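# Place bottles on ledges matching their cap colours

## Task

For every bottle, set it upright on the wall ledge whose label strip has the same colour as that bottle's cap, with the bottle's entire base resting on that ledge.

## Robot and tools

Robot: two seven-joint arms, left_arm and right_arm, each ending in a two-finger parallel gripper. left_arm sits on the +y side. These names do not tell you which side of a camera image an arm appears on.

Frame: every position and orientation is in one scene frame, in metres. The origin lies on the plane z = 0, directly under the midpoint between the two arm bases, which are 0.70 m higher. +z is up, +x is forward (the direction both arms face), +y is toward left_arm. Reported hand positions and orientations can be off by a few centimetres, more when the arm reaches far.

Gripper: the fingers extend along the gripper's own +z axis and close along its y axis. end_effector_position is the spot between the pads when closed, just under 1 cm behind the fingertips. While closing, the tips move about 17 mm further along +z, mostly while the pads are still more than 70 mm apart.

Row layout (shared by execute_actions and move): one flat list of 16 plain numbers covering both arms, even if only one moves. First left_arm: x, y, z, qw, qx, qy, qz, opening; then right_arm in the same order. x, y, z are an absolute target for end_effector_position in metres in the scene frame; qw, qx, qy, qz are an absolute target for end_effector_quat_wxyz, scalar first. opening runs from -1 (closed) to +1 (fully open, 0.145 m); it is a commanded value, not an offset. Going from open to closed takes about 0.5 s or more.

execute_actions: argument actions is a list of actions; each action is a list of up to 15 rows, one per control step of 1/30 s; if fewer than 15 rows are given, the last row is held to fill 15 steps. An empty list just reports state and images. For each gripper, a target more than 0.6 m from its position at the start of the action, along any of that gripper's own axes, is rejected for both arms; if the first action fails this against the last reported state, or any action is malformed, the whole call is rejected. Optional cameras: list of names (cam_high, cam_low); omitted, null or ["all"] gives all, [] gives none, an unknown name invalidates the call. Results also list end_effector_position at some steps.

move: target is one 16-number row or a list of up to 15 rows (no 0.6 m check). Each gripper follows a straight line from its Hand target toward its pose, turning the shorter way. speed: m/s, 0.002 to 1.1, default 0.25, one number or one per target; rotation is capped at twice that in rad/s. blend: metres, rounds corners at intermediate targets; default 0. opening_speed: rate of the commanded opening per second on the -1..+1 scale, at least 0.2. blocking=false returns after about 0.5 s while the move continues; a new move replaces a running one. The whole move is capped at 10 s. Openings in the first target are sent at the start; changed openings in later targets are applied only after all arms and fingers come to rest there. Paths ignore obstacles and the other arm; the gripper lags, may stray and may briefly exceed speed, especially with the arm nearly straight. Faster motion and targets set deeper past contact mean harder impacts and presses. The result adds a move: line: done, off_target, moving, held or fault, plus limits. An arm not named there is done (within 3 mm and 2 degrees). Neither done nor off_target says whether anything is touched. limits=paced means a pose was clipped; limits=held means steps were withheld.

wait: seconds 0 to 10; arms keep their last commands; a running move continues. stop: brakes a running move (needs room). zoom_image: camera cam_high or cam_low, region [x0, y0, x1, y1] in pixels, at most 504 by 504, from that camera's newest image. read_manual: section "licences" only. finished_scene: scene is the current scene's number; it ends the scene irreversibly and the goal must hold with the robot released.

Control details: each step the commanded orientation is clipped to within 32 degrees of the measured one; the arm then moves by damped inverse kinematics, favouring position. One action may fall short; the result line Hand target shows where the arm is now headed, so send the remainder next. Tool commands shows current gripper commands. To keep a gripper's orientation, repeat the same quaternion in every row rather than copying the drifted reported one. To park an arm, resend the exact pose from the last result before it stopped, with the desired opening, every call; note that a 0 opening is itself a command. Large wrist turns can swing the elbow.

Gripping: grip_measured is the measured opening on the -1..+1 scale; the last Joint positions number is the opening in metres. To hold, command an opening clearly below grip_measured; more margin squeezes harder (about 10 N per pad, objects up to about 11 cm wide). Fast closing can squeeze too hard.

Result lines: Joint velocities reads within noise when an arm is still. Joint torques follow Joint positions order without the gripper, include gravity, have offsets and noise; numbers 3 and 4 wrap at ±28 N m. MOTOR HOT appears at 85 °C; at 100 °C an OVER-TEMPERATURE FAULT stops that arm for 30 to 60 s or more. Holding loads, stretching out, or pushing at unreachable poses heats motors.

Cameras: cam_high and cam_low, each 896x504, with calibration given; actual pose may differ slightly.

Avoid: dropping or releasing moving objects, slamming, hard hits or presses (especially arm against arm, including closing one gripper on the other's fingers), knocking anything out of the work area, and bottles tipping. The clearance check may stop arms coming close but does not guard gripper-to-gripper contact. Loose objects may occasionally be nudged by outside pushes.

Each tool is called after "Emit:" by a JSON object that holds its "op" and its "data", one argument or row to a line.

## Session

Emit:
{"op": "execute_actions", "data": {
  "actions": []
}}

Emit:
{"op": "zoom_image", "data": {
  "camera": "cam_high",
  "region": [420, 190, 700, 420]
}}

Emit:
{"op": "zoom_image", "data": {
  "camera": "cam_low",
  "region": [330, 130, 630, 400]
}}

Scene clock: 0.00 s.
left_arm: end_effector_position=(+0.2239, +0.1828, +0.6144) grip_measured=+1.00 end_effector_quat_wxyz=(-0.319, +0.395, -0.515, +0.691) | right_arm: end_effector_position=(+0.4009, -0.1655, +0.3728) grip_measured=+1.00 end_effector_quat_wxyz=(+0.260, +0.265, +0.837, +0.401)
Joint positions: left_arm=[-1.106 0.942 0.535 2.339 -0.48 -0.199 -0.367 0.145] | right_arm=[0.583 0.619 -0.841 0.925 -1.182 -0.496 -0.047 0.145]
Joint velocities: within noise
Joint torques (N m): no reading
Motor temperatures (°C): left_arm=[21 21 22 21 21 23 21] | right_arm=[20 22 22 19 20 19 21]
Hand target: left_arm +0.2239, +0.1828, +0.6144; -0.319, +0.395, -0.515, +0.691 | right_arm +0.4009, -0.1655, +0.3728; +0.260, +0.265, +0.837, +0.401
Tool commands: left_gripper/opening=+1.0 right_gripper/opening=+1.0

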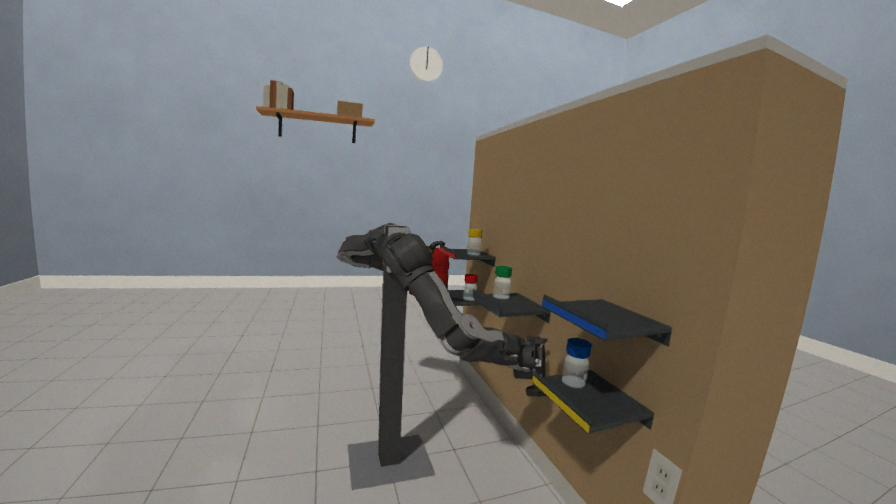

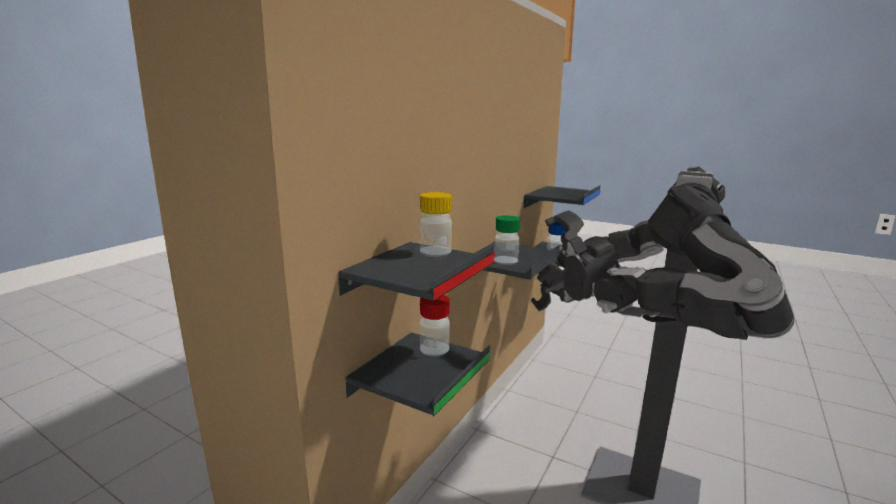

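Scaled by 1.800 from the camera's 896x504 image, which has a finer 1280x720 frame.

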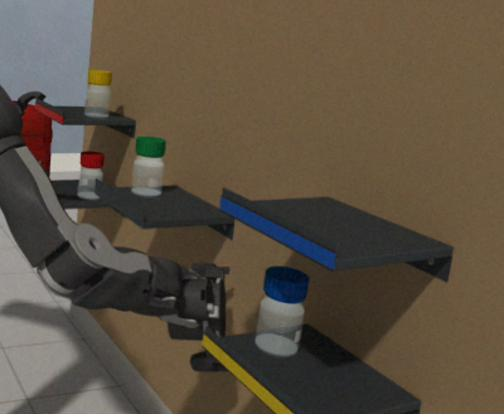

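Scaled by 1.680 from the camera's 896x504 image, which has a finer 1280x720 frame.

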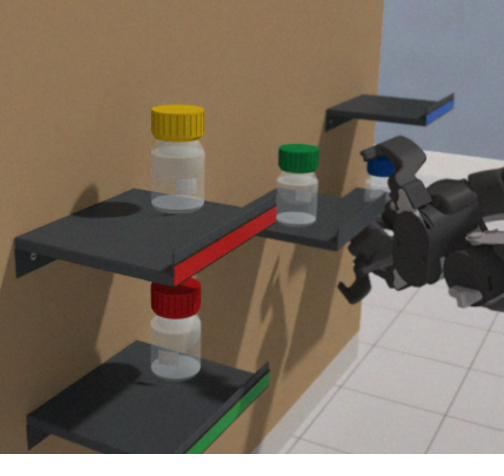

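Emit:
{"op": "move", "data": {
  "target": [
    [0.25,0.3,0.64,0,0.7071,0,0.7071,1,0.26,-0.25,0.42,0,0.7071,0,0.7071,1],
    [0.27,0.345,0.685,0,0.7071,0,0.7071,1,0.26,-0.355,0.487,0,0.7071,0,0.7071,1],
    [0.33,0.345,0.685,0,0.7071,0,0.7071,1,0.32,-0.355,0.487,0,0.7071,0,0.7071,1]
  ],
  "blend": [0.03,0.02,0]
}}

Emit:
{"op": "zoom_image", "data": {
  "camera": "cam_high",
  "region": [420, 210, 680, 430]
}}

Emit:
{"op": "zoom_image", "data": {
  "camera": "cam_low",
  "region": [390, 170, 620, 330]
}}

Scene clock: 64.93 s.
left_arm: end_effector_position=(+0.3301, +0.3439, +0.6872) grip_measured=+1.00 end_effector_quat_wxyz=(+0.001, +0.705, -0.003, +0.709) | right_arm: end_effector_position=(+0.3203, -0.3553, +0.4897) grip_measured=+1.00 end_effector_quat_wxyz=(+0.000, +0.704, +0.001, +0.710)
Joint positions: left_arm=[-1.275 1.341 1.281 1.898 1.504 0.015 -0.1 0.145] | right_arm=[-0.306 0.834 0.11 1.425 0.886 -0.327 0.194 0.145]
Joint velocities: within noise
Joint torques (N m): left_arm=[2.6 2.23 2.62 0.5 0.14 -0.66 -0.05] | right_arm=[2.23 5.95 2.41 2.47 0.16 -0.3 -0.09]
Motor temperatures (°C): left_arm=[20 21 23 22 21 23 21] | right_arm=[22 23 23 20 20 19 21]
Hand target: left_arm +0.3300, +0.3451, +0.6849; +0.000, +0.707, +0.000, +0.707 | right_arm +0.3200, -0.3550, +0.4870; +0.000, +0.707, +0.000, +0.707
Off the commanded pose: left_arm 0.002 m, 0 deg | right_arm 0.003 m, 1 deg.
move: done

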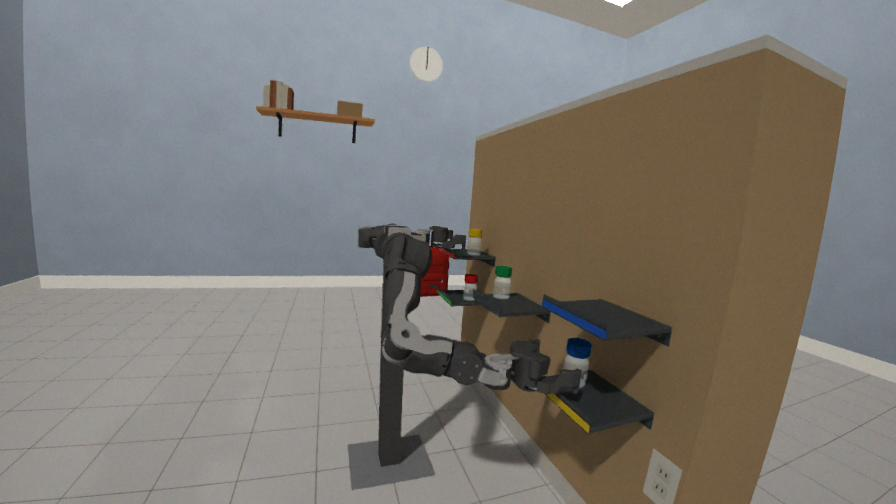

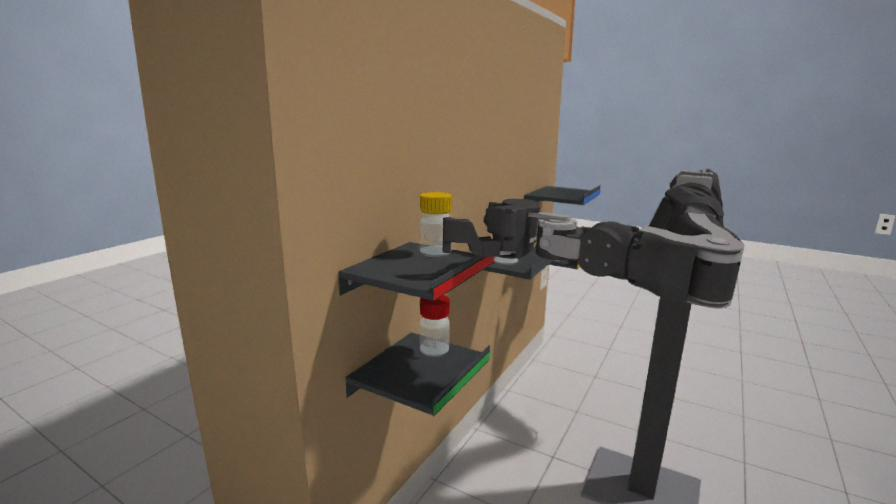

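Scaled by 1.938 from the camera's 896x504 image, which has a finer 1280x720 frame.

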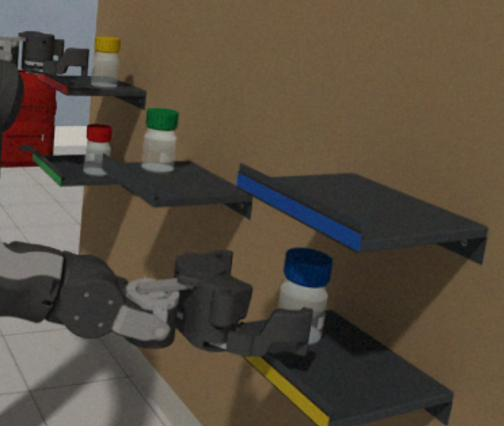

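Scaled by 2.191 from the camera's 896x504 image, which has a finer 1280x720 frame.

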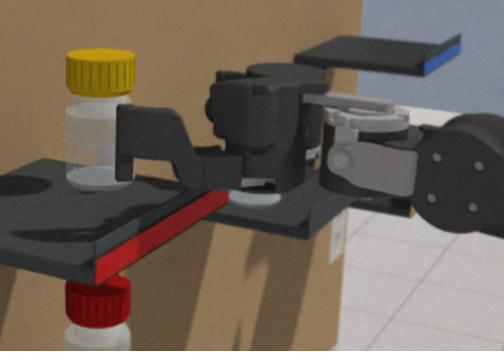

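Emit:
{"op": "move", "data": {
  "target": [
    [0.392,0.345,0.683,0,0.7071,0,0.7071,1,0.388,-0.355,0.483,0,0.7071,0,0.7071,1],
    [0.39,0.345,0.683,0,0.7071,0,0.7071,-0.7,0.387,-0.355,0.483,0,0.7071,0,0.7071,-0.7]
  ],
  "speed": 0.15,
  "opening_speed": 1.5
}}

Emit:
{"op": "zoom_image", "data": {
  "camera": "cam_high",
  "region": [420, 210, 680, 430]
}}

Emit:
{"op": "zoom_image", "data": {
  "camera": "cam_low",
  "region": [390, 170, 620, 330]
}}

Scene clock: 78.30 s.
left_arm: end_effector_position=(+0.3901, +0.3441, +0.6854) grip_measured=-0.24 end_effector_quat_wxyz=(+0.001, +0.705, -0.002, +0.709) | right_arm: end_effector_position=(+0.3869, -0.3561, +0.4836) grip_measured=-0.42 end_effector_quat_wxyz=(+0.001, +0.706, -0.002, +0.708)
Joint positions: left_arm=[-1.31 1.633 1.239 1.644 1.58 -0.078 -0.127 0.058] | right_arm=[0.134 0.777 -0.13 1.123 0.824 -0.273 0.226 0.044]
Joint velocities: within noise
Joint torques (N m): left_arm=[4.79 2.15 3.03 0.1 0.1 -0.68 -0.01] | right_arm=[4.13 6.47 2.54 3.04 0.25 -0.39 0.09]
Motor temperatures (°C): left_arm=[21 21 24 21 21 24 21] | right_arm=[22 23 23 20 20 19 21]
Hand target: left_arm +0.3900, +0.3449, +0.6829; +0.000, +0.707, +0.000, +0.707 | right_arm +0.3870, -0.3551, +0.4830; +0.000, +0.707, +0.000, +0.707
Off the commanded pose: left_arm 0.003 m, 0 deg | right_arm 0.001 m, 0 deg.
move: done

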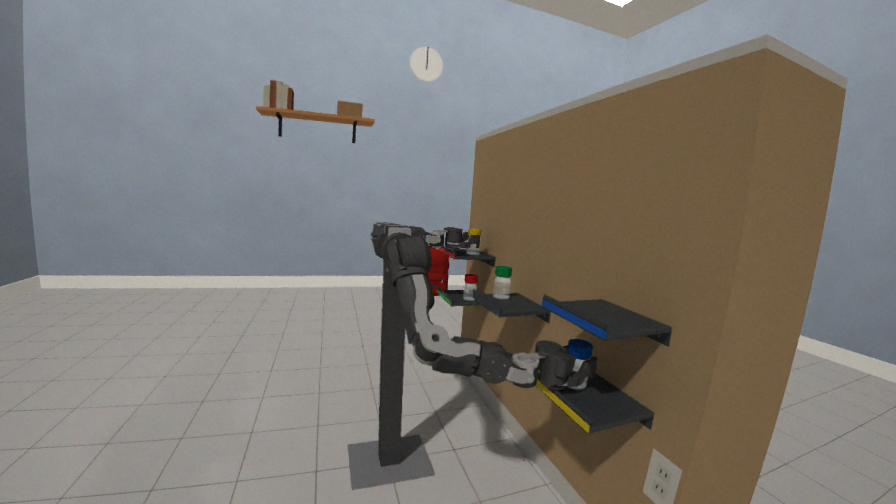

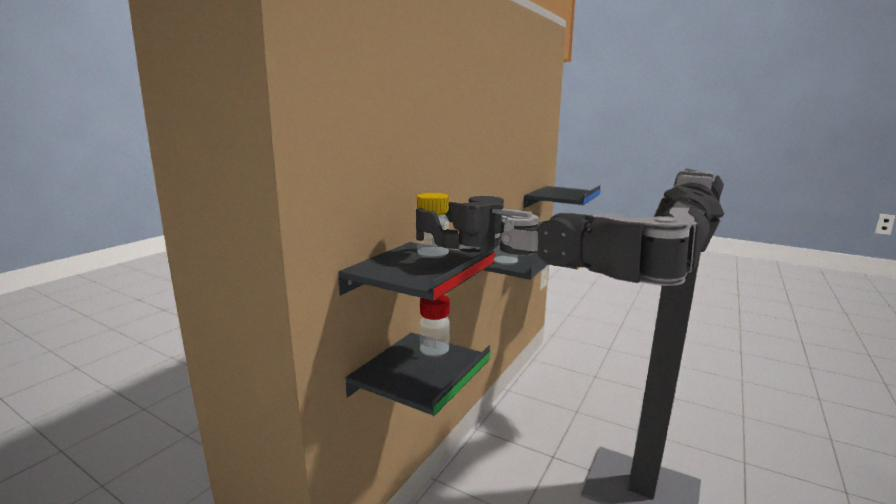

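Scaled by 1.938 from the camera's 896x504 image, which has a finer 1280x720 frame.

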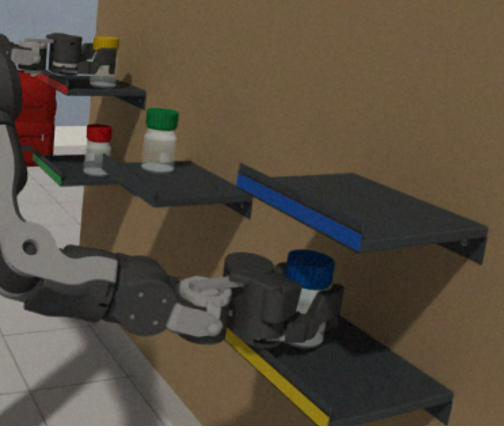

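Scaled by 2.191 from the camera's 896x504 image, which has a finer 1280x720 frame.

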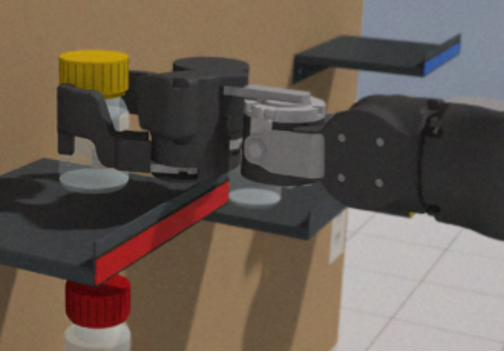

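Emit:
{"op": "move", "data": {
  "target": [
    [0.39,0.345,0.735,0,0.7071,0,0.7071,-0.8,0.387,-0.355,0.52,0,0.7071,0,0.7071,-0.8],
    [0.265,0.33,0.735,0,0.7071,0,0.7071,-0.8,0.25,-0.36,0.53,0,0.7071,0,0.7071,-0.8],
    [0.27,0.2,0.67,0,0.7071,0,0.7071,-0.8,0.25,-0.37,0.73,0,0.7071,0,0.7071,-0.8],
    [0.27,-0.03,0.65,0.0923,0.701,-0.0923,0.701,-0.8,0.27,-0.37,0.73,0,0.7071,0,0.7071,-0.8]
  ],
  "blend": [0.01,0.04,0.05,0],
  "speed": 0.2
}}

Emit:
{"op": "zoom_image", "data": {
  "camera": "cam_high",
  "region": [420, 190, 680, 410]
}}

Emit:
{"op": "zoom_image", "data": {
  "camera": "cam_low",
  "region": [440, 130, 670, 290]
}}

Scene clock: 103.30 s.
left_arm: end_effector_position=(+0.2498, +0.0143, +0.6558) grip_measured=-0.24 end_effector_quat_wxyz=(+0.337, +0.666, -0.350, +0.567) | right_arm: end_effector_position=(+0.2694, -0.3697, +0.7290) grip_measured=-0.43 end_effector_quat_wxyz=(-0.001, +0.710, +0.001, +0.704)
Joint positions: left_arm=[-1.407 2.01 1.264 2.358 1.584 -0.043 -0.197 0.058] | right_arm=[-0.985 1.071 1.418 1.957 1.443 0.449 0.124 0.044]
Joint velocities: within noise
Joint torques (N m): left_arm=[4.73 0.75 3.25 0.72 0.1 -0.82 0.23] | right_arm=[1.46 4.68 2.99 0.65 0.22 -0.74 -0.14]
Motor temperatures (°C): left_arm=[21 21 24 21 21 24 21] | right_arm=[22 24 23 20 20 20 21]
Hand target: left_arm +0.2491, +0.0136, +0.6572; +0.341, +0.663, -0.350, +0.568 | right_arm +0.2700, -0.3700, +0.7301; +0.000, +0.707, +0.000, +0.707
Off the commanded pose: left_arm 0.049 m, 44 deg; orientation clipped | right_arm 0.001 m, 1 deg.
joint sent to its limit (left arm) — joint 1 (shoulder pitch), lower limit; joint 2 (shoulder roll), upper limit; joint 5 (forearm roll), upper limit. The joint targets are off in position and orientation.
move: off_target (left_arm); limits=paced

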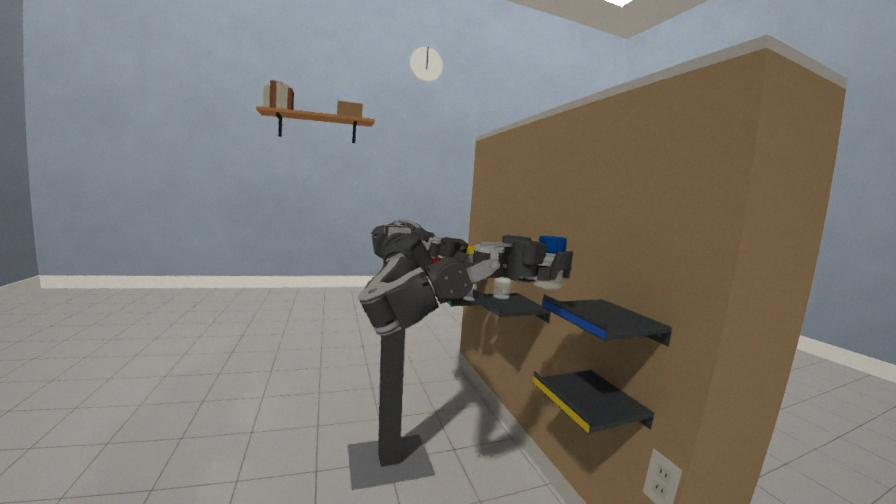

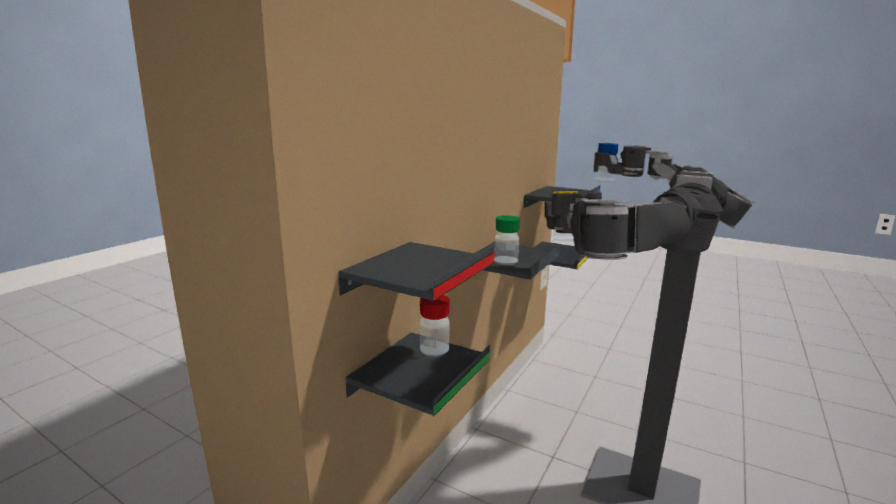

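Scaled by 1.938 from the camera's 896x504 image, which has a finer 1280x720 frame.

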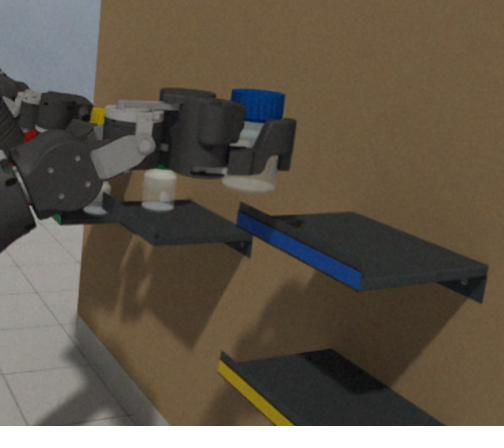

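Scaled by 2.191 from the camera's 896x504 image, which has a finer 1280x720 frame.

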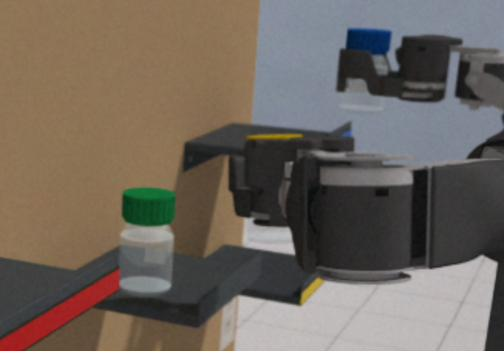

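Emit:
{"op": "move", "data": {
  "target": [
    [0.27,0.2,0.66,0,0.7071,0,0.7071,-0.8,0.27,-0.37,0.73,0,0.7071,0,0.7071,-0.8],
    [0.26,0.21,0.45,0,0.7071,0,0.7071,-0.8,0.385,-0.37,0.73,0,0.7071,0,0.7071,-0.8]
  ],
  "blend": [0.05,0],
  "speed": 0.2
}}

Emit:
{"op": "zoom_image", "data": {
  "camera": "cam_high",
  "region": [420, 190, 680, 410]
}}

Emit:
{"op": "zoom_image", "data": {
  "camera": "cam_low",
  "region": [440, 130, 670, 290]
}}

Scene clock: 126.67 s.
left_arm: end_effector_position=(+0.2590, +0.2112, +0.4498) grip_measured=-0.24 end_effector_quat_wxyz=(+0.087, +0.848, -0.088, +0.516) | right_arm: end_effector_position=(+0.3854, -0.3695, +0.7272) grip_measured=-0.43 end_effector_quat_wxyz=(+0.006, +0.711, +0.008, +0.703)
Joint positions: left_arm=[-1.407 2.01 0.207 2.023 1.409 -0.762 -0.555 0.058] | right_arm=[-1.311 1.609 1.451 1.548 1.559 0.151 -0.01 0.043]
Joint velocities: within noise
Joint torques (N m): left_arm=[4.1 1.15 1.77 1.36 -0.14 -0.76 0.29] | right_arm=[3.42 1.75 6.43 0.24 0.18 -0.62 -0.02]
Motor temperatures (°C): left_arm=[22 21 25 21 21 25 21] | right_arm=[21 23 23 19 20 20 21]
Hand target: left_arm +0.2598, +0.2104, +0.4507; +0.090, +0.846, -0.088, +0.519 | right_arm +0.3850, -0.3701, +0.7300; +0.005, +0.707, +0.007, +0.707
Off the commanded pose: left_arm 0.002 m, 31 deg | right_arm 0.003 m, 1 deg.
joint sent to its limit (left arm) — joint 1 (shoulder pitch), lower limit; joint 2 (shoulder roll), upper limit. The joint targets are off in orientation, not in position.
joint sent to its limit (right arm) — joint 1 (shoulder pitch), lower limit; joint 5 (forearm roll), upper limit. The joint targets still meet the commanded pose.
move: off_target (left_arm)

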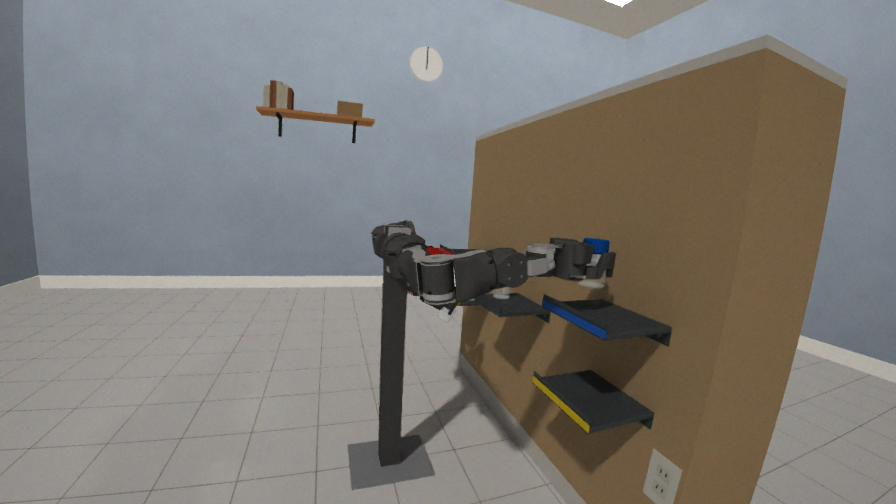

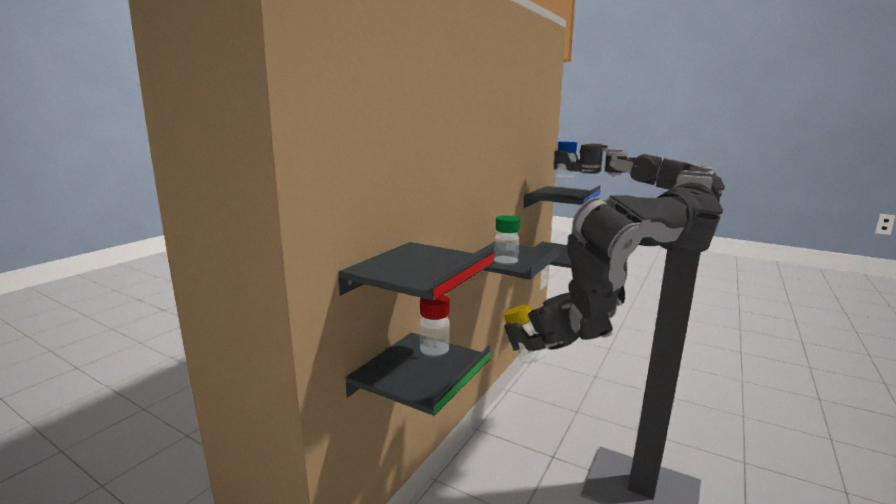

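Scaled by 1.938 from the camera's 896x504 image, which has a finer 1280x720 frame.

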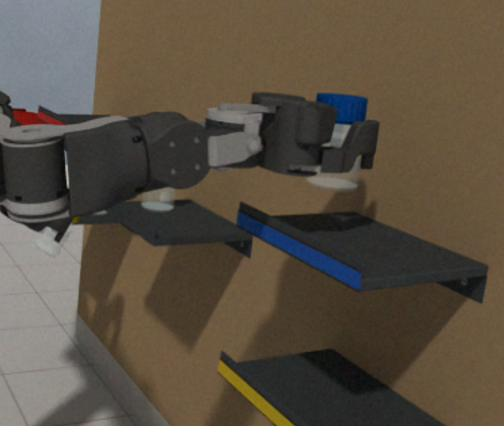

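Scaled by 2.191 from the camera's 896x504 image, which has a finer 1280x720 frame.

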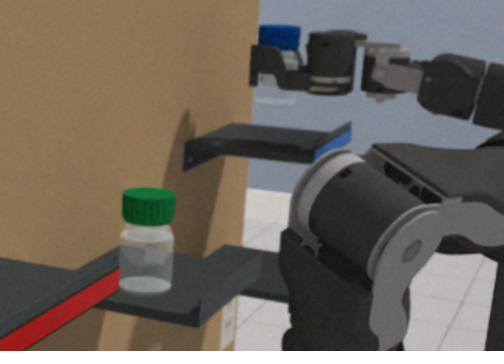

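Emit:
{"op": "move", "data": {
  "target": [0.25,0.18,0.2,0,0.924,0,0.383,-0.8,0.385,-0.37,0.679,0,0.7071,0,0.7071,-0.8],
  "speed": 0.15
}}

Emit:
{"op": "zoom_image", "data": {
  "camera": "cam_high",
  "region": [520, 210, 680, 350]
}}

Emit:
{"op": "zoom_image", "data": {
  "camera": "cam_low",
  "region": [500, 130, 670, 250]
}}

Scene clock: 144.77 s.
left_arm: end_effector_position=(+0.1969, +0.2364, +0.3693) grip_measured=-0.24 end_effector_quat_wxyz=(+0.097, +0.947, -0.209, +0.224) | right_arm: end_effector_position=(+0.3846, -0.3695, +0.6792) grip_measured=-0.43 end_effector_quat_wxyz=(+0.006, +0.709, +0.008, +0.705)
Joint positions: left_arm=[-1.407 2.011 0.191 1.853 1.584 -0.152 -0.126 0.058] | right_arm=[-1.311 1.599 1.227 1.56 1.559 -0.078 -0.015 0.043]
Joint velocities: within noise
Joint torques (N m): left_arm=[4.13 1.09 0.72 1.81 0.12 -0.42 0.06] | right_arm=[3.49 2.41 4.07 0.18 0.16 -0.81 -0.14]
Motor temperatures (°C): left_arm=[22 21 24 21 21 25 21] | right_arm=[22 23 24 19 20 20 21]
Hand target: left_arm +0.1957, +0.2364, +0.3688; +0.097, +0.948, -0.207, +0.223 | right_arm +0.3849, -0.3699, +0.6789; +0.007, +0.707, +0.007, +0.707
Off the commanded pose: left_arm 0.186 m, 32 deg; orientation clipped | right_arm 0.001 m, 1 deg.
joint read past its limit (left arm) — joint 2 (shoulder roll), upper limit.
joint sent to its limit (left arm) — joint 1 (shoulder pitch), lower limit; joint 2 (shoulder roll), upper limit; joint 5 (forearm roll), upper limit. The joint targets are off in position and orientation.
joint sent to its limit (right arm) — joint 1 (shoulder pitch), lower limit; joint 5 (forearm roll), upper limit. The joint targets still meet the commanded pose.
move: off_target (left_arm); limits=paced

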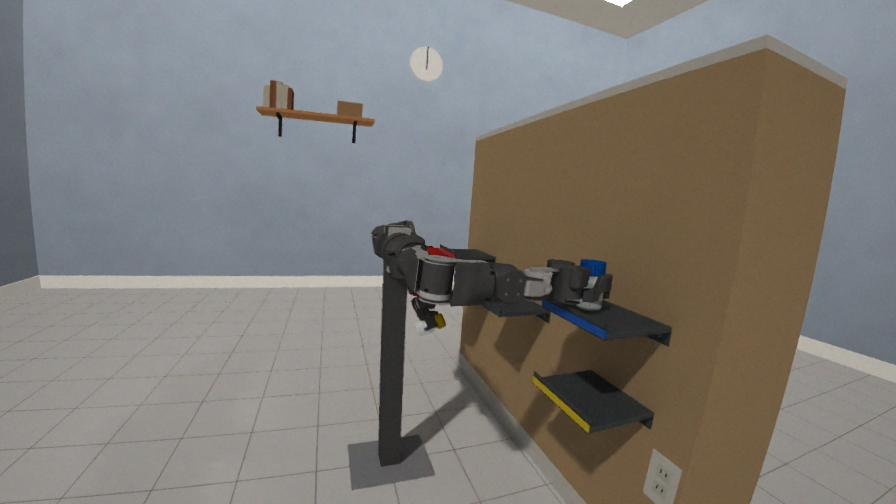

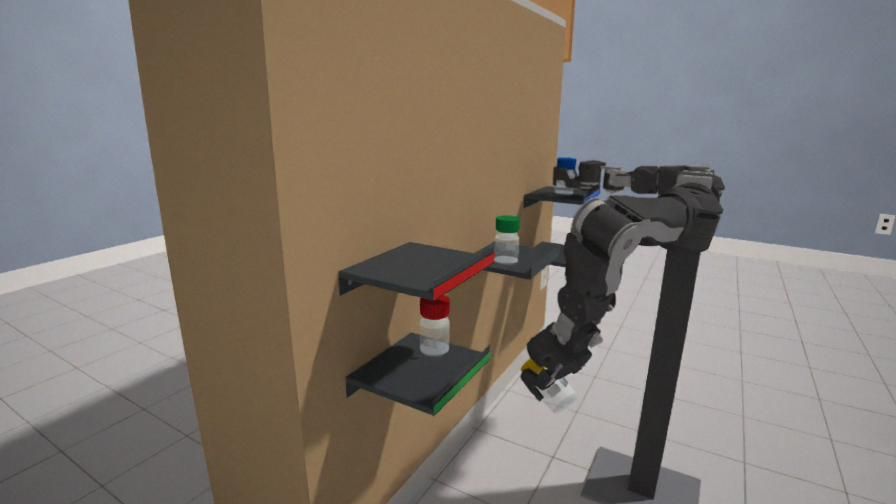

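Scaled by 3.150 from the camera's 896x504 image, which has a finer 1280x720 frame.

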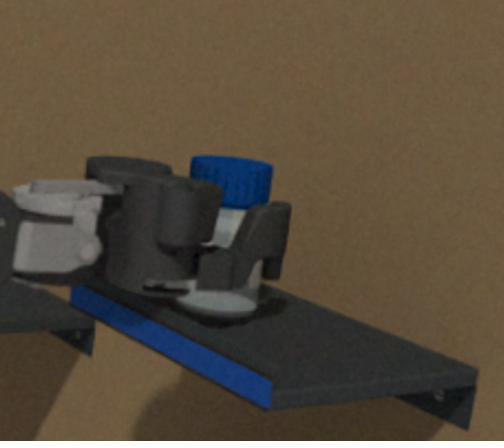

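Scaled by 2.965 from the camera's 896x504 image, which has a finer 1280x720 frame.

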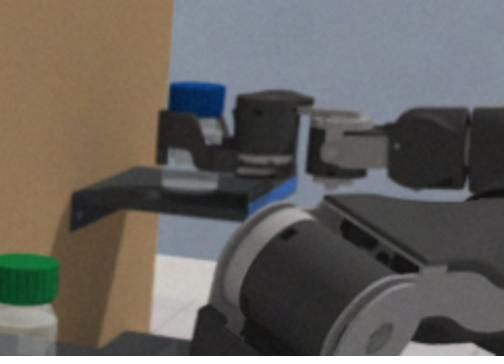

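Emit:
{"op": "move", "data": {
  "target": [
    [0.15,0.48,0.38,-0.383,0.924,0,0,-0.8,0.385,-0.37,0.674,0,0.7071,0,0.7071,-0.8],
    [0.12,0.34,0.2,-0.2,0.98,0,0,-0.8,0.385,-0.37,0.674,0,0.7071,0,0.7071,-0.8]
  ],
  "speed": 0.2
}}

Emit:
{"op": "zoom_image", "data": {
  "camera": "cam_high",
  "region": [520, 210, 680, 350]
}}

Emit:
{"op": "zoom_image", "data": {
  "camera": "cam_low",
  "region": [500, 130, 670, 250]
}}

Scene clock: 167.87 s.
left_arm: end_effector_position=(+0.0999, +0.3454, +0.3323) grip_measured=-0.24 end_effector_quat_wxyz=(-0.023, +0.993, -0.085, +0.073) | right_arm: end_effector_position=(+0.3846, -0.3696, +0.6766) grip_measured=-0.43 end_effector_quat_wxyz=(+0.007, +0.706, +0.008, +0.708)
Joint positions: left_arm=[-1.407 1.75 0.042 1.705 1.585 0.06 -0.164 0.058] | right_arm=[-1.311 1.601 1.207 1.558 1.559 -0.107 -0.016 0.043]
Joint velocities: within noise
Joint torques (N m): left_arm=[1.91 1.04 0.27 0.57 0.13 -0.24 -0.03] | right_arm=[3.39 2.62 3.3 0.2 0.15 -0.6 -0.18]
Motor temperatures (°C): left_arm=[21 21 23 21 21 24 21] | right_arm=[22 23 24 19 20 21 21]
Hand target: left_arm +0.0990, +0.3468, +0.3320; -0.025, +0.994, -0.083, +0.073 | right_arm +0.3848, -0.3701, +0.6740; +0.008, +0.707, +0.007, +0.707
Off the commanded pose: left_arm 0.134 m, 24 deg | right_arm 0.003 m, 1 deg.
joint sent to its limit (left arm) — joint 1 (shoulder pitch), lower limit; joint 5 (forearm roll), upper limit. The joint targets are off in position and orientation.
joint sent to its limit (right arm) — joint 1 (shoulder pitch), lower limit; joint 5 (forearm roll), upper limit. The joint targets still meet the commanded pose.
move: off_target (left_arm)

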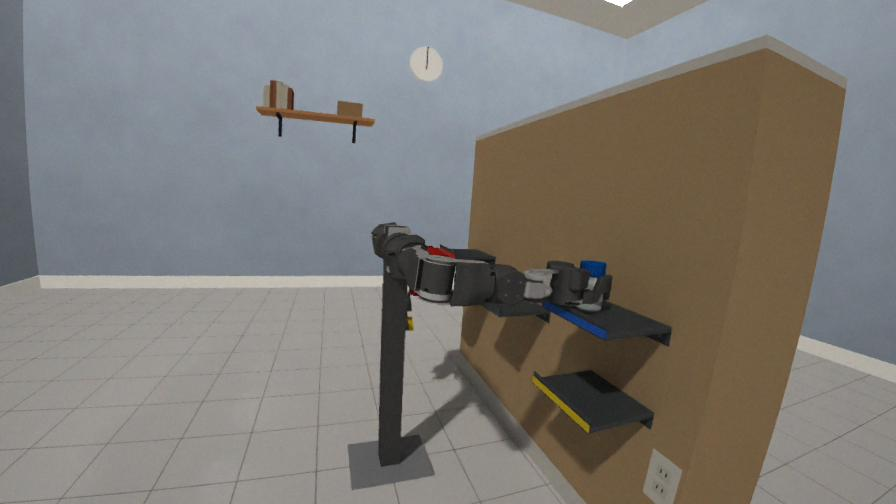

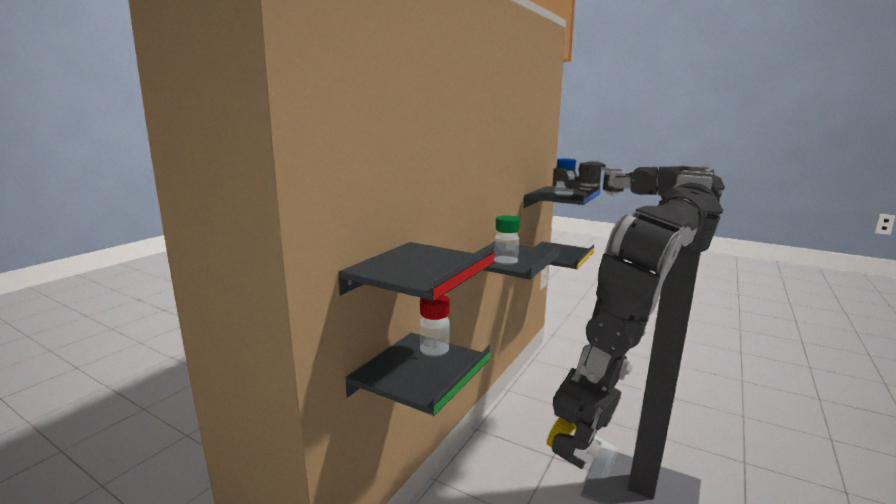

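Scaled by 3.150 from the camera's 896x504 image, which has a finer 1280x720 frame.

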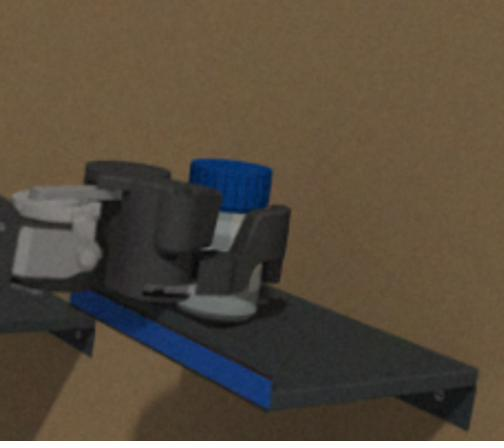

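Scaled by 2.965 from the camera's 896x504 image, which has a finer 1280x720 frame.

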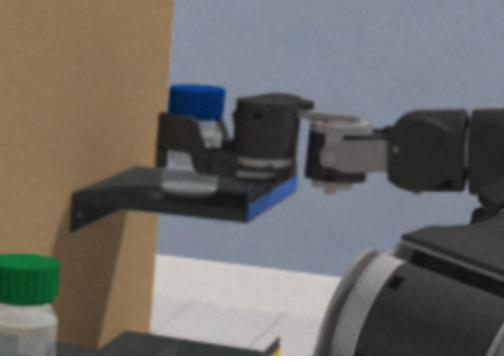

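Emit:
{"op": "move", "data": {
  "target": [
    [0.06,0.45,0.25,-0.33,0.944,0,0,-0.8,0.385,-0.37,0.676,0,0.7071,0,0.7071,0.2],
    [0.06,0.25,0.15,-0.1,0.995,0,0,-0.8,0.385,-0.37,0.676,0,0.7071,0,0.7071,0.2]
  ],
  "speed": 0.2,
  "opening_speed": 1
}}

Emit:
{"op": "zoom_image", "data": {
  "camera": "cam_high",
  "region": [520, 210, 680, 350]
}}

Scene clock: 183.77 s.
left_arm: end_effector_position=(+0.0598, +0.2498, +0.1502) grip_measured=-0.24 end_effector_quat_wxyz=(-0.100, +0.995, +0.001, +0.000) | right_arm: end_effector_position=(+0.3847, -0.3696, +0.6766) grip_measured=+0.20 end_effector_quat_wxyz=(+0.007, +0.706, +0.008, +0.708)
Joint positions: left_arm=[-0.186 0.422 -0.616 0.845 0.787 0.473 -0.339 0.058] | right_arm=[-1.311 1.602 1.207 1.558 1.559 -0.107 -0.017 0.09]
Joint velocities: within noise
Joint torques (N m): left_arm=[1.28 2.99 -0.06 1.87 0.02 -0.12 0.11] | right_arm=[3.55 2.33 5.18 0.31 0.16 -0.32 -0.14]
Motor temperatures (°C): left_arm=[21 21 23 21 21 24 21] | right_arm=[22 23 24 19 20 21 21]
Hand target: left_arm +0.0601, +0.2500, +0.1500; -0.100, +0.995, +0.000, +0.000 | right_arm +0.3849, -0.3700, +0.6760; +0.008, +0.707, +0.007, +0.707
Off the commanded pose: left_arm 0.000 m, 0 deg | right_arm 0.001 m, 1 deg.
joint sent to its limit (right arm) — joint 1 (shoulder pitch), lower limit; joint 5 (forearm roll), upper limit. The joint targets still meet the commanded pose.
move: done

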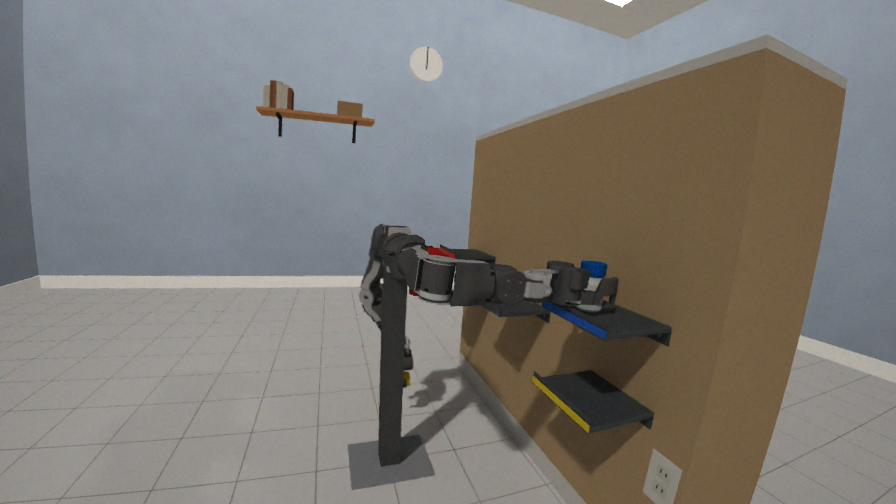

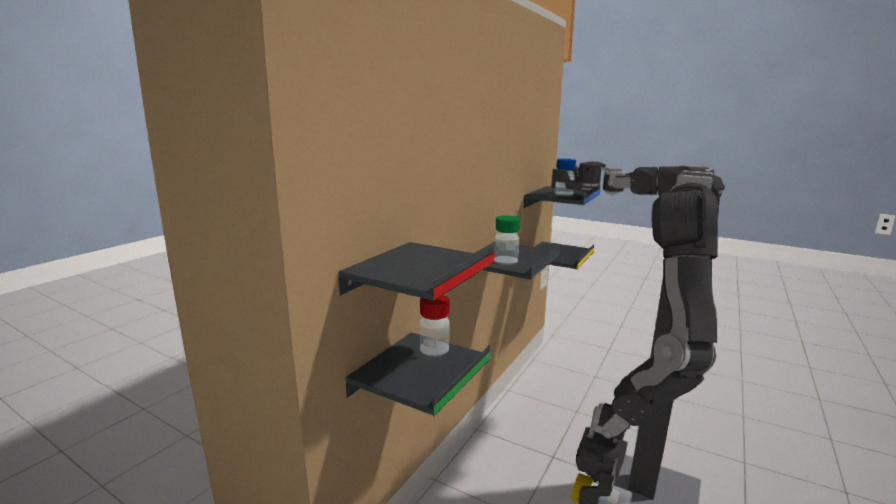

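Scaled by 3.150 from the camera's 896x504 image, which has a finer 1280x720 frame.

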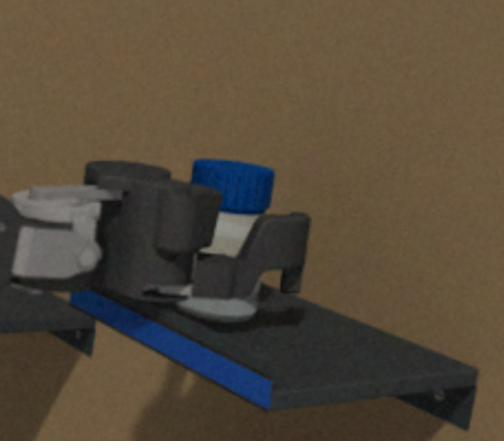

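Emit:
{"op": "move", "data": {
  "target": [
    [0.2,0.19,0.3,0,0.924,0,0.383,-0.8,0.25,-0.365,0.685,0,0.7071,0,0.7071,0.6],
    [0.25,0.16,0.42,0,0.7071,0,0.7071,-0.8,0.25,-0.35,0.52,0,0.7071,0,0.7071,0.6],
    [0.255,0.1,0.6,0,0.7071,0,0.7071,-0.8,0.25,-0.27,0.4,0,0.7071,0,0.7071,0.6],
    [0.27,-0.03,0.65,0.0923,0.701,-0.0923,0.701,-0.8,0.2,-0.25,0.3,0,0.924,0,0.383,0.6]
  ],
  "blend": [0.0,0.04,0.04,0],
  "speed": 0.25
}}

Scene clock: 202.20 s.
left_arm: end_effector_position=(+0.2697, -0.0308, +0.6496) grip_measured=-0.24 end_effector_quat_wxyz=(+0.096, +0.702, -0.092, +0.699) | right_arm: end_effector_position=(+0.2013, -0.2498, +0.3016) grip_measured=+0.60 end_effector_quat_wxyz=(-0.001, +0.922, +0.001, +0.386)
Joint positions: left_arm=[0.434 0.046 -1.055 2.26 0.587 0.782 -1.179 0.058] | right_arm=[-0.513 0.616 -0.176 1.565 0.645 0.156 -0.139 0.119]
Joint velocities: within noise
Joint torques (N m): left_arm=[5.47 -1.81 0.29 3.38 -0.34 -0.27 -0.06] | right_arm=[0.46 3.02 1.57 2.65 0.05 -0.2 -0.07]
Motor temperatures (°C): left_arm=[21 21 23 21 21 24 21] | right_arm=[21 23 24 19 20 20 21]
Hand target: left_arm +0.2700, -0.0300, +0.6500; +0.092, +0.701, -0.092, +0.701 | right_arm +0.2000, -0.2500, +0.3000; +0.000, +0.924, +0.000, +0.383
Off the commanded pose: left_arm 0.001 m, 1 deg | right_arm 0.002 m, 0 deg.
joint sent to its limit (left arm) — joint 6 (wrist pitch), upper limit. The joint targets still meet the commanded pose.
move: done

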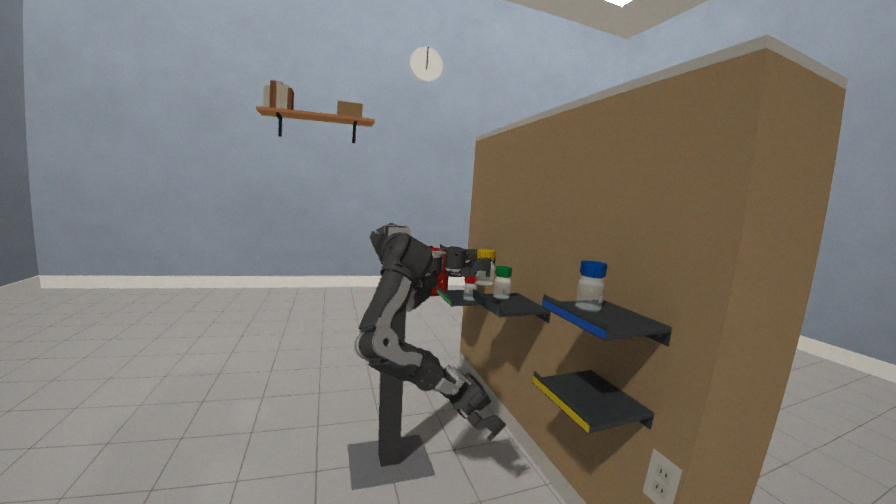

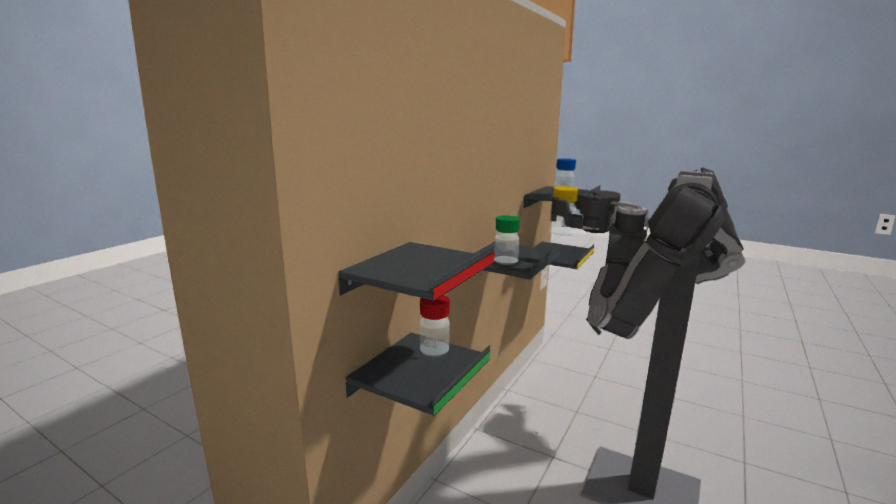

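Excellent; both are in good configurations and blue stands.

Emit:
{"op": "move", "data": {
  "target": [
    [0.385,-0.06,0.65,0.0923,0.701,-0.0923,0.701,-0.8,0.2,-0.25,0.3,0,0.924,0,0.383,0.6],
    [0.385,-0.06,0.594,0.0923,0.701,-0.0923,0.701,-0.8,0.25,-0.2,0.4,0,0.7071,0,0.7071,0.6]
  ],
  "speed": 0.18
}}

Emit:
{"op": "zoom_image", "data": {
  "camera": "cam_high",
  "region": [420, 230, 580, 330]
}}

Emit:
{"op": "zoom_image", "data": {
  "camera": "cam_low",
  "region": [460, 170, 620, 290]
}}

Scene clock: 211.60 s.
left_arm: end_effector_position=(+0.3848, -0.0601, +0.5950) grip_measured=-0.24 end_effector_quat_wxyz=(+0.093, +0.702, -0.091, +0.700) | right_arm: end_effector_position=(+0.2503, -0.1986, +0.4003) grip_measured=+0.60 end_effector_quat_wxyz=(-0.003, +0.708, +0.001, +0.707)
Joint positions: left_arm=[0.707 0.073 -1.052 1.612 0.674 0.31 -0.888 0.058] | right_arm=[-0.475 0.367 -0.173 1.547 0.283 -0.552 -0.173 0.119]
Joint velocities: within noise
Joint torques (N m): left_arm=[7.71 -1.78 1.31 3.54 -0.42 -0.7 0.18] | right_arm=[0.59 1.67 1.52 3.08 -0.06 -0.55 -0.09]
Motor temperatures (°C): left_arm=[22 21 23 21 21 24 21] | right_arm=[21 23 24 19 20 20 21]
Hand target: left_arm +0.3850, -0.0600, +0.5941; +0.092, +0.701, -0.092, +0.701 | right_arm +0.2500, -0.2000, +0.4000; +0.000, +0.707, +0.000, +0.707
Off the commanded pose: left_arm 0.001 m, 0 deg | right_arm 0.001 m, 0 deg.
move: done

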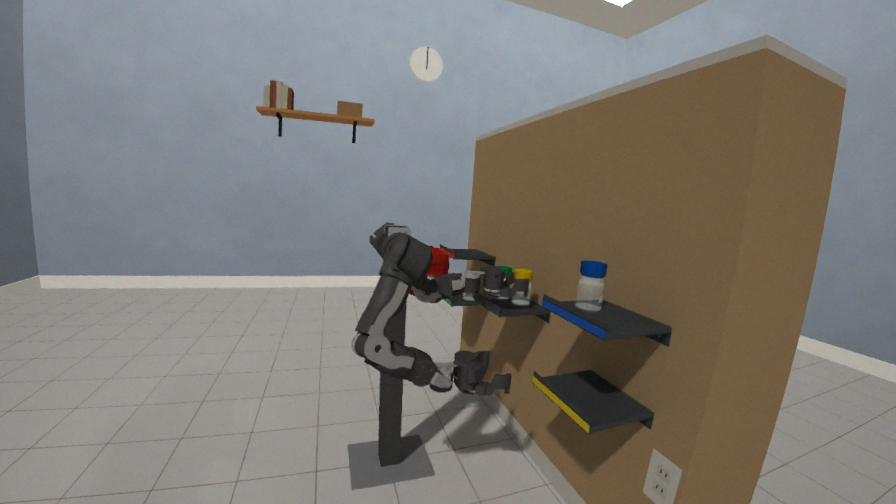

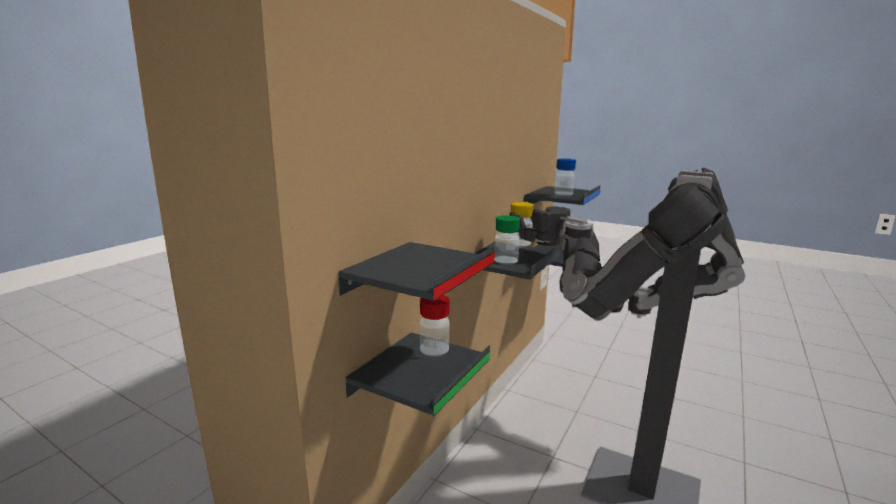

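Scaled by 3.150 from the camera's 896x504 image, which has a finer 1280x720 frame.

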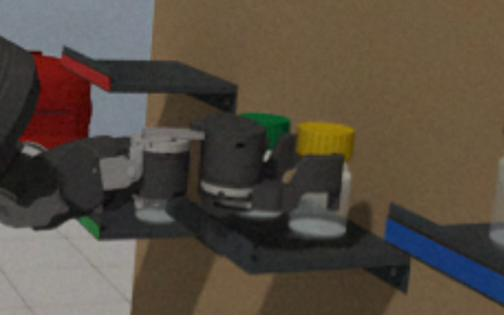

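Scaled by 3.150 from the camera's 896x504 image, which has a finer 1280x720 frame.

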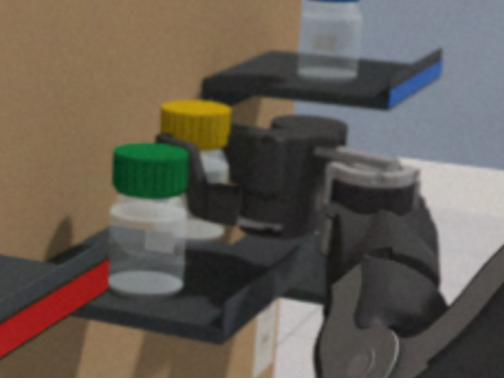

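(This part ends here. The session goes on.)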